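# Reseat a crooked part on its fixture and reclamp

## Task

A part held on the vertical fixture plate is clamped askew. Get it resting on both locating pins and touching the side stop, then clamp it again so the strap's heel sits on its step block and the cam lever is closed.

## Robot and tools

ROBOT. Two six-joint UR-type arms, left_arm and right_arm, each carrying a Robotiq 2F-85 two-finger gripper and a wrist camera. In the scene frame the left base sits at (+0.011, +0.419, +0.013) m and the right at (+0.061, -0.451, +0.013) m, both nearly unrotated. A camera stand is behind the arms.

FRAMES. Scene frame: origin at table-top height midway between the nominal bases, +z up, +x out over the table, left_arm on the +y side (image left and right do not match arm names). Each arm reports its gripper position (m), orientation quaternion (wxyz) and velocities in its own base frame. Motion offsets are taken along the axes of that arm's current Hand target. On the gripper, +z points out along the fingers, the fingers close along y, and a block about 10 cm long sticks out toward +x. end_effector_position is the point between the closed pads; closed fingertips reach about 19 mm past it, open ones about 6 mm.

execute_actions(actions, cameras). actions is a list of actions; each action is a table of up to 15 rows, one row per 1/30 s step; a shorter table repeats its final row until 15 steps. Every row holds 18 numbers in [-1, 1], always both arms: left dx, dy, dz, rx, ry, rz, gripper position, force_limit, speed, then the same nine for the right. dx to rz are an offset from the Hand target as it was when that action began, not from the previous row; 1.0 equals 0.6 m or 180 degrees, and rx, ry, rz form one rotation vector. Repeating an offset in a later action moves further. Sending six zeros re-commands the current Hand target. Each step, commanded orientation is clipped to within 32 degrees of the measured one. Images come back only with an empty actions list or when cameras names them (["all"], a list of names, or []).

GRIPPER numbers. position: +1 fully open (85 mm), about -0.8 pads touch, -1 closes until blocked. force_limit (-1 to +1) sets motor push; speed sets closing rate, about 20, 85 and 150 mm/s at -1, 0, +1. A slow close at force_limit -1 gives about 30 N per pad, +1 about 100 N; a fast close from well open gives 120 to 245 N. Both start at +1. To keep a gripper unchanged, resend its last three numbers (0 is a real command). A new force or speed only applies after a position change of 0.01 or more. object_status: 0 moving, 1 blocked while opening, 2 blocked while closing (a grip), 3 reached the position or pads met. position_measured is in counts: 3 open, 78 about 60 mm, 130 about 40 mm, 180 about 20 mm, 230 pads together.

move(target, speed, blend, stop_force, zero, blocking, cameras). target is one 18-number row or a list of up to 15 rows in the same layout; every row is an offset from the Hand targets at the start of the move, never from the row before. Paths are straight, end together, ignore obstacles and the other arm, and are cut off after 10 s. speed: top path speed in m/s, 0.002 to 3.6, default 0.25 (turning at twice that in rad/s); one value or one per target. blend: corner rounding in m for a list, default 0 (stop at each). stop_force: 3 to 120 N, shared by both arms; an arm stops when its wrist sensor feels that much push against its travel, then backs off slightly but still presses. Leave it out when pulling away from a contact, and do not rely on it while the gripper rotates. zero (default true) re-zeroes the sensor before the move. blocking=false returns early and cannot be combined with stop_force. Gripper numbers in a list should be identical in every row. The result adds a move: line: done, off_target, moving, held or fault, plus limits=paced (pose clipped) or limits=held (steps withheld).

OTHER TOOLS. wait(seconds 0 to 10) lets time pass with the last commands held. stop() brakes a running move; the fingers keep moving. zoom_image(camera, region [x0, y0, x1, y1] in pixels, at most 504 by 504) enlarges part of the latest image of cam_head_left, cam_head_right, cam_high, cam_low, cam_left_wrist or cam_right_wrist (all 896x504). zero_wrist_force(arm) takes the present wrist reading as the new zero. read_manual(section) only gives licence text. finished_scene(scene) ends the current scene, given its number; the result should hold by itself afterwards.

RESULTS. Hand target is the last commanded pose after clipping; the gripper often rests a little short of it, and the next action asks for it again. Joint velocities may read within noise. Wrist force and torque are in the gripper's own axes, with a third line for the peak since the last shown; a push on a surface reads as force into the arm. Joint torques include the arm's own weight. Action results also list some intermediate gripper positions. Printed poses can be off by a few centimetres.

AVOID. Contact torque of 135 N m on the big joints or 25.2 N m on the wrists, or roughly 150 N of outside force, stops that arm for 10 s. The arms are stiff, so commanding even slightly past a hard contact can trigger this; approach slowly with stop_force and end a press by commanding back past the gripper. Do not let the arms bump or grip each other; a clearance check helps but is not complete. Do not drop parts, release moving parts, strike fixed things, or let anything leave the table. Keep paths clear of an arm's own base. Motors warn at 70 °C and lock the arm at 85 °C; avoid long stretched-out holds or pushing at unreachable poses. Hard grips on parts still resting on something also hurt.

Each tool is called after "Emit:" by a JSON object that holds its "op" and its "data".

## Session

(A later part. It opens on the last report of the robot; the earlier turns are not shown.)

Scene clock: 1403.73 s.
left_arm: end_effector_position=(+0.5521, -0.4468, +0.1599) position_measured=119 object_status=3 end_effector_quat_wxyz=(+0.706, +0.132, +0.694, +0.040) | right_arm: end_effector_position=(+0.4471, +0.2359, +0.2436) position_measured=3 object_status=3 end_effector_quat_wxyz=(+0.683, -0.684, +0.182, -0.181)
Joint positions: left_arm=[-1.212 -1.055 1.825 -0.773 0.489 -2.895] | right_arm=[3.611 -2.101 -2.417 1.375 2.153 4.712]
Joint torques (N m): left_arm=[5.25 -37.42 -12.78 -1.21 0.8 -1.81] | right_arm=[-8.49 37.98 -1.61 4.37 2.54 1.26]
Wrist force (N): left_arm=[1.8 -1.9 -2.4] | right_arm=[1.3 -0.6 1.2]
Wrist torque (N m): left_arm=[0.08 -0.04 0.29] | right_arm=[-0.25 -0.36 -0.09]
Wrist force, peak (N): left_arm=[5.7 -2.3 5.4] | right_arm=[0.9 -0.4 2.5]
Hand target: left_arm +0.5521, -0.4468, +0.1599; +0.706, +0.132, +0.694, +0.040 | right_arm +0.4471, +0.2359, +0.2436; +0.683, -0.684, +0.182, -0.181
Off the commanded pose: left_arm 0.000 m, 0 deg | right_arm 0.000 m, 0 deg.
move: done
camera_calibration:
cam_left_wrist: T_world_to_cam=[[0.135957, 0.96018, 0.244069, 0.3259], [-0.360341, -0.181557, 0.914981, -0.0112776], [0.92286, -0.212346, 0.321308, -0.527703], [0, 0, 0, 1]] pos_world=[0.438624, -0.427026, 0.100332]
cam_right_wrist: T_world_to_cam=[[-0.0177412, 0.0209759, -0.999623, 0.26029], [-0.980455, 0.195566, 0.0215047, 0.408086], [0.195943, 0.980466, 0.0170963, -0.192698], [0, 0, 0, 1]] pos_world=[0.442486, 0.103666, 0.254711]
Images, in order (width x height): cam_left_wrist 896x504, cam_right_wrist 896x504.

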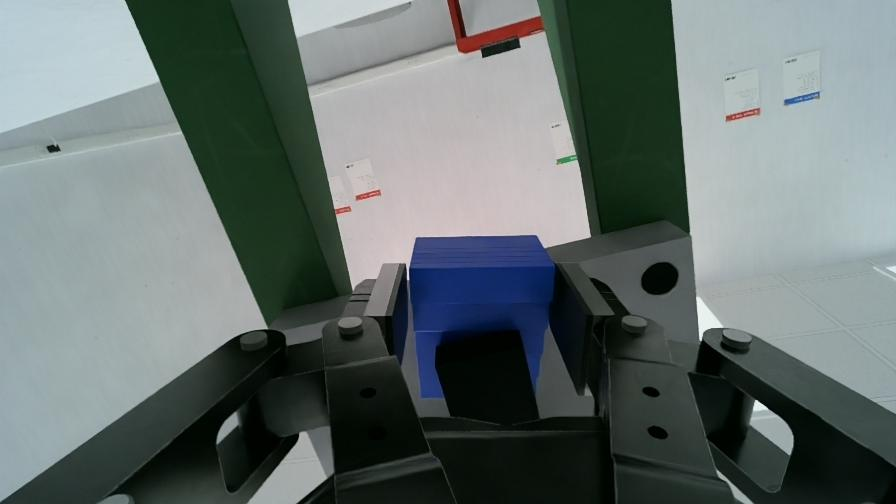

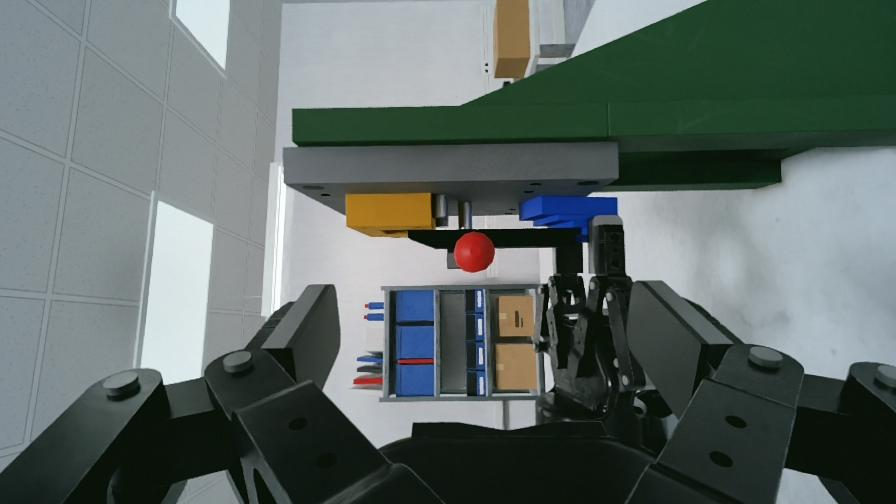

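Emit:
{"op": "move", "data": {"target": [[0, 0, 0, 0, 0, 0, 1, -1, 0, 0, 0, 0, 0, 0, 0, 1, 0, 0], [0, 0, -0.2, 0, 0, 0, 1, -1, 0, 0, 0, 0, 0, 0, 0, 1, 0, 0]], "speed": 0.2, "cameras": ["cam_right_wrist", "cam_left_wrist", "cam_head_left", "cam_head_right"]}}

Emit:
{"op": "zoom_image", "data": {"camera": "cam_head_left", "region": [490, 85, 620, 215]}}

Emit:
{"op": "zoom_image", "data": {"camera": "cam_left_wrist", "region": [330, 150, 650, 430]}}

Scene clock: 1415.03 s.
left_arm: end_effector_position=(+0.4332, -0.4311, +0.1598) position_measured=3 object_status=3 end_effector_quat_wxyz=(+0.706, +0.132, +0.694, +0.040) | right_arm: end_effector_position=(+0.4471, +0.2359, +0.2436) position_measured=3 object_status=3 end_effector_quat_wxyz=(+0.683, -0.684, +0.182, -0.181)
Joint positions: left_arm=[-1.46 -1.188 2.049 -0.866 0.242 -2.892] | right_arm=[3.611 -2.101 -2.417 1.375 2.153 4.713]
Joint torques (N m): left_arm=[-8.38 -40.01 -7.08 -2.06 -1.39 1.36] | right_arm=[-9.06 36.46 2.03 4.32 2.3 1.46]
Wrist force (N): left_arm=[1.7 -2.0 -2.6] | right_arm=[1.2 -0.7 1.2]
Wrist torque (N m): left_arm=[0.05 -0.05 0.16] | right_arm=[-0.27 -0.36 -0.09]
Wrist force, peak (N): left_arm=[1.8 -1.9 -4.1] | right_arm=[1.4 -0.6 1.3]
Hand target: left_arm +0.4331, -0.4311, +0.1598; +0.706, +0.132, +0.694, +0.040 | right_arm +0.4471, +0.2359, +0.2436; +0.683, -0.684, +0.182, -0.181
Off the commanded pose: left_arm 0.000 m, 0 deg | right_arm 0.000 m, 0 deg.
move: done
camera_calibration:
cam_left_wrist: T_world_to_cam=[[0.135984, 0.960177, 0.244065, 0.327126], [-0.360255, -0.181564, 0.915014, -0.0511404], [0.922889, -0.212353, 0.321219, -0.414602], [0, 0, 0, 1]] pos_world=[0.319724, -0.411426, 0.100132]
cam_right_wrist: T_world_to_cam=[[-0.0177258, 0.0210728, -0.999621, 0.260273], [-0.980474, 0.195467, 0.0215069, 0.408027], [0.195846, 0.980484, 0.0171965, -0.192564], [0, 0, 0, 1]] pos_world=[0.442386, 0.103566, 0.25471]
Images, in order (width x height): cam_head_left 896x504, cam_head_right 896x504, cam_left_wrist 896x504, cam_right_wrist 896x504.

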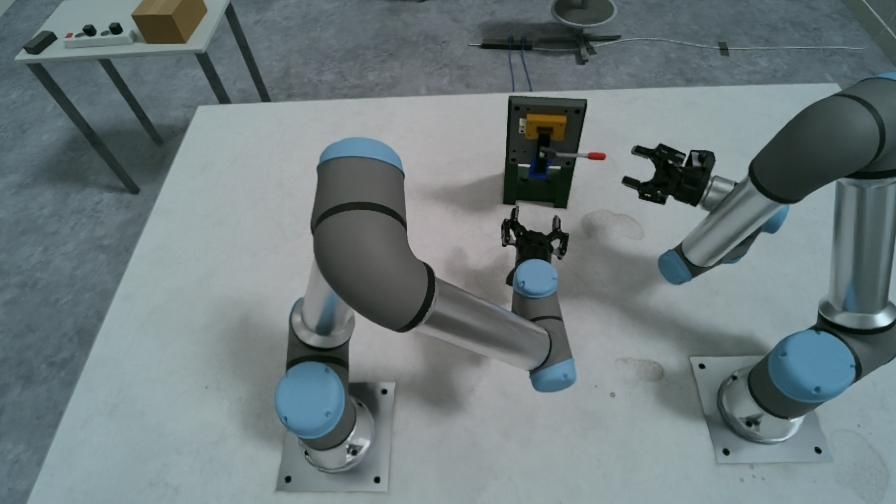

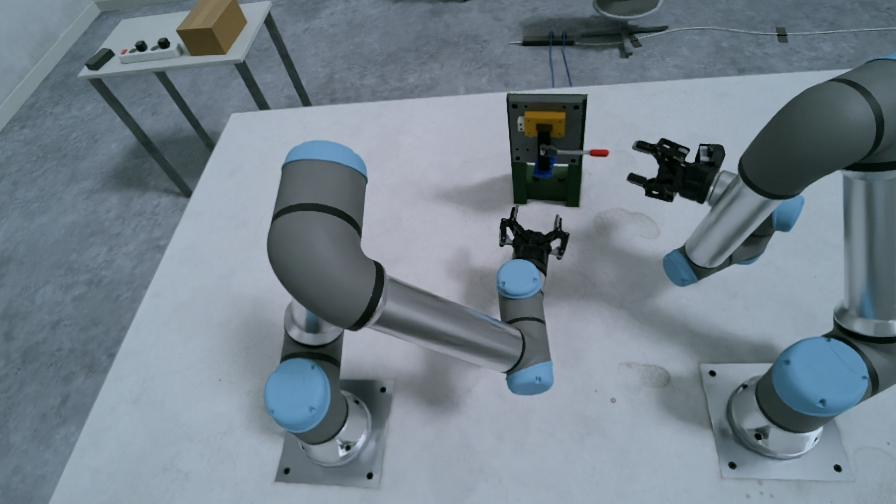

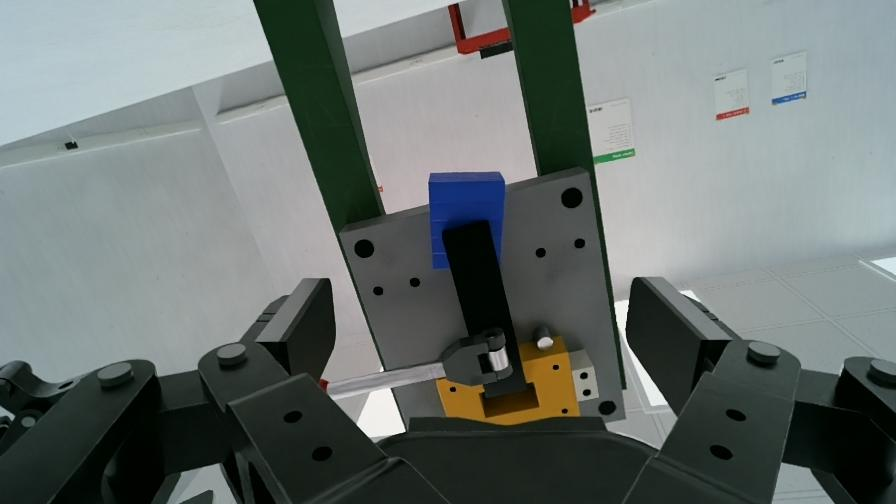

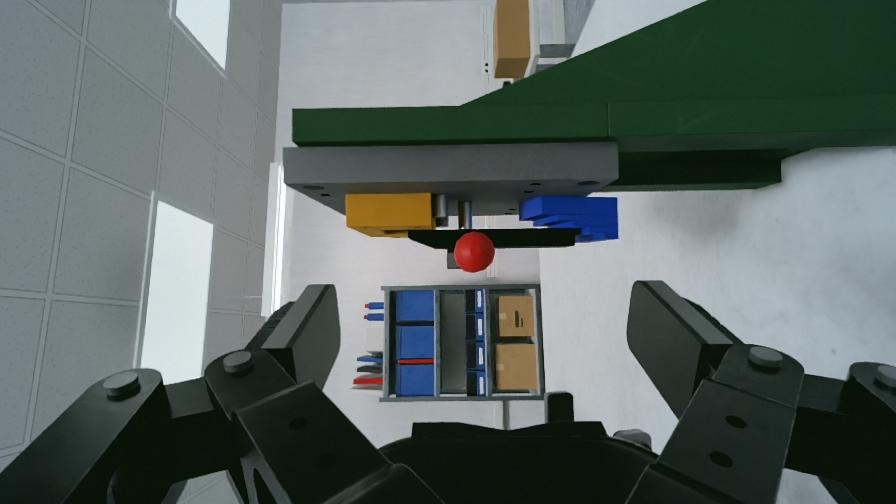

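Scaled by 3.877 from the camera's 896x504 image, which has a finer 1280x720 frame.

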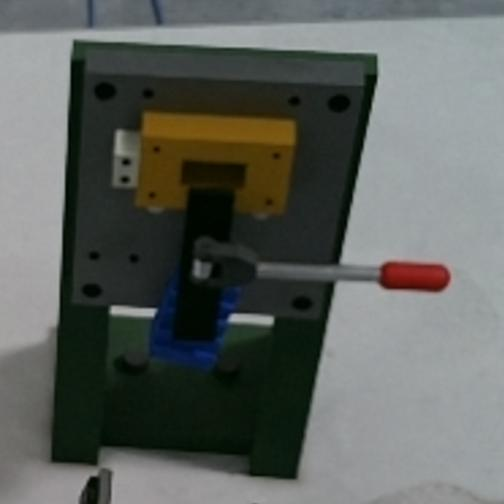

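Scaled by 1.575 from the camera's 896x504 image, which has a finer 1280x720 frame.

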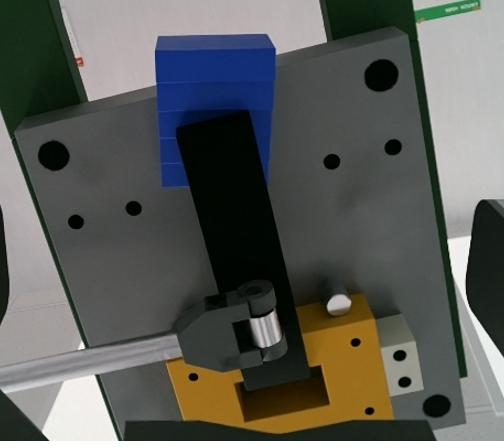

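Emit:
{"op": "zoom_image", "data": {"camera": "cam_right_wrist", "region": [330, 180, 490, 280]}}

Emit:
{"op": "zoom_image", "data": {"camera": "cam_head_right", "region": [500, 85, 620, 195]}}

Scaled by 3.150 from the camera's 896x504 image, which has a finer 1280x720 frame.

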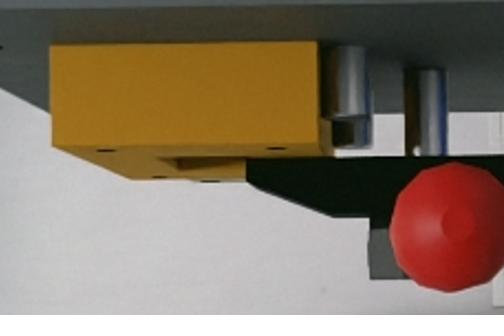

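Scaled by 4.200 from the camera's 896x504 image, which has a finer 1280x720 frame.

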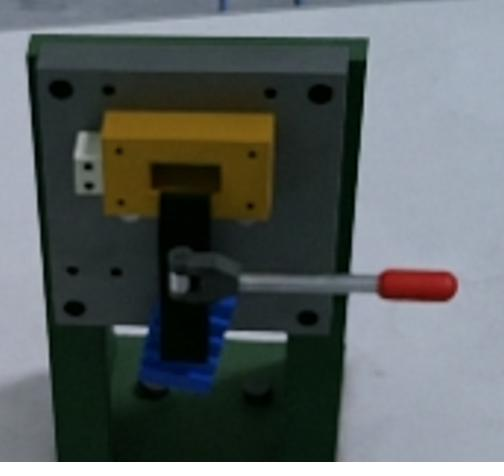

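Emit:
{"op": "finished_scene", "data": {"scene": 1}}

The scene is finished: the task was done.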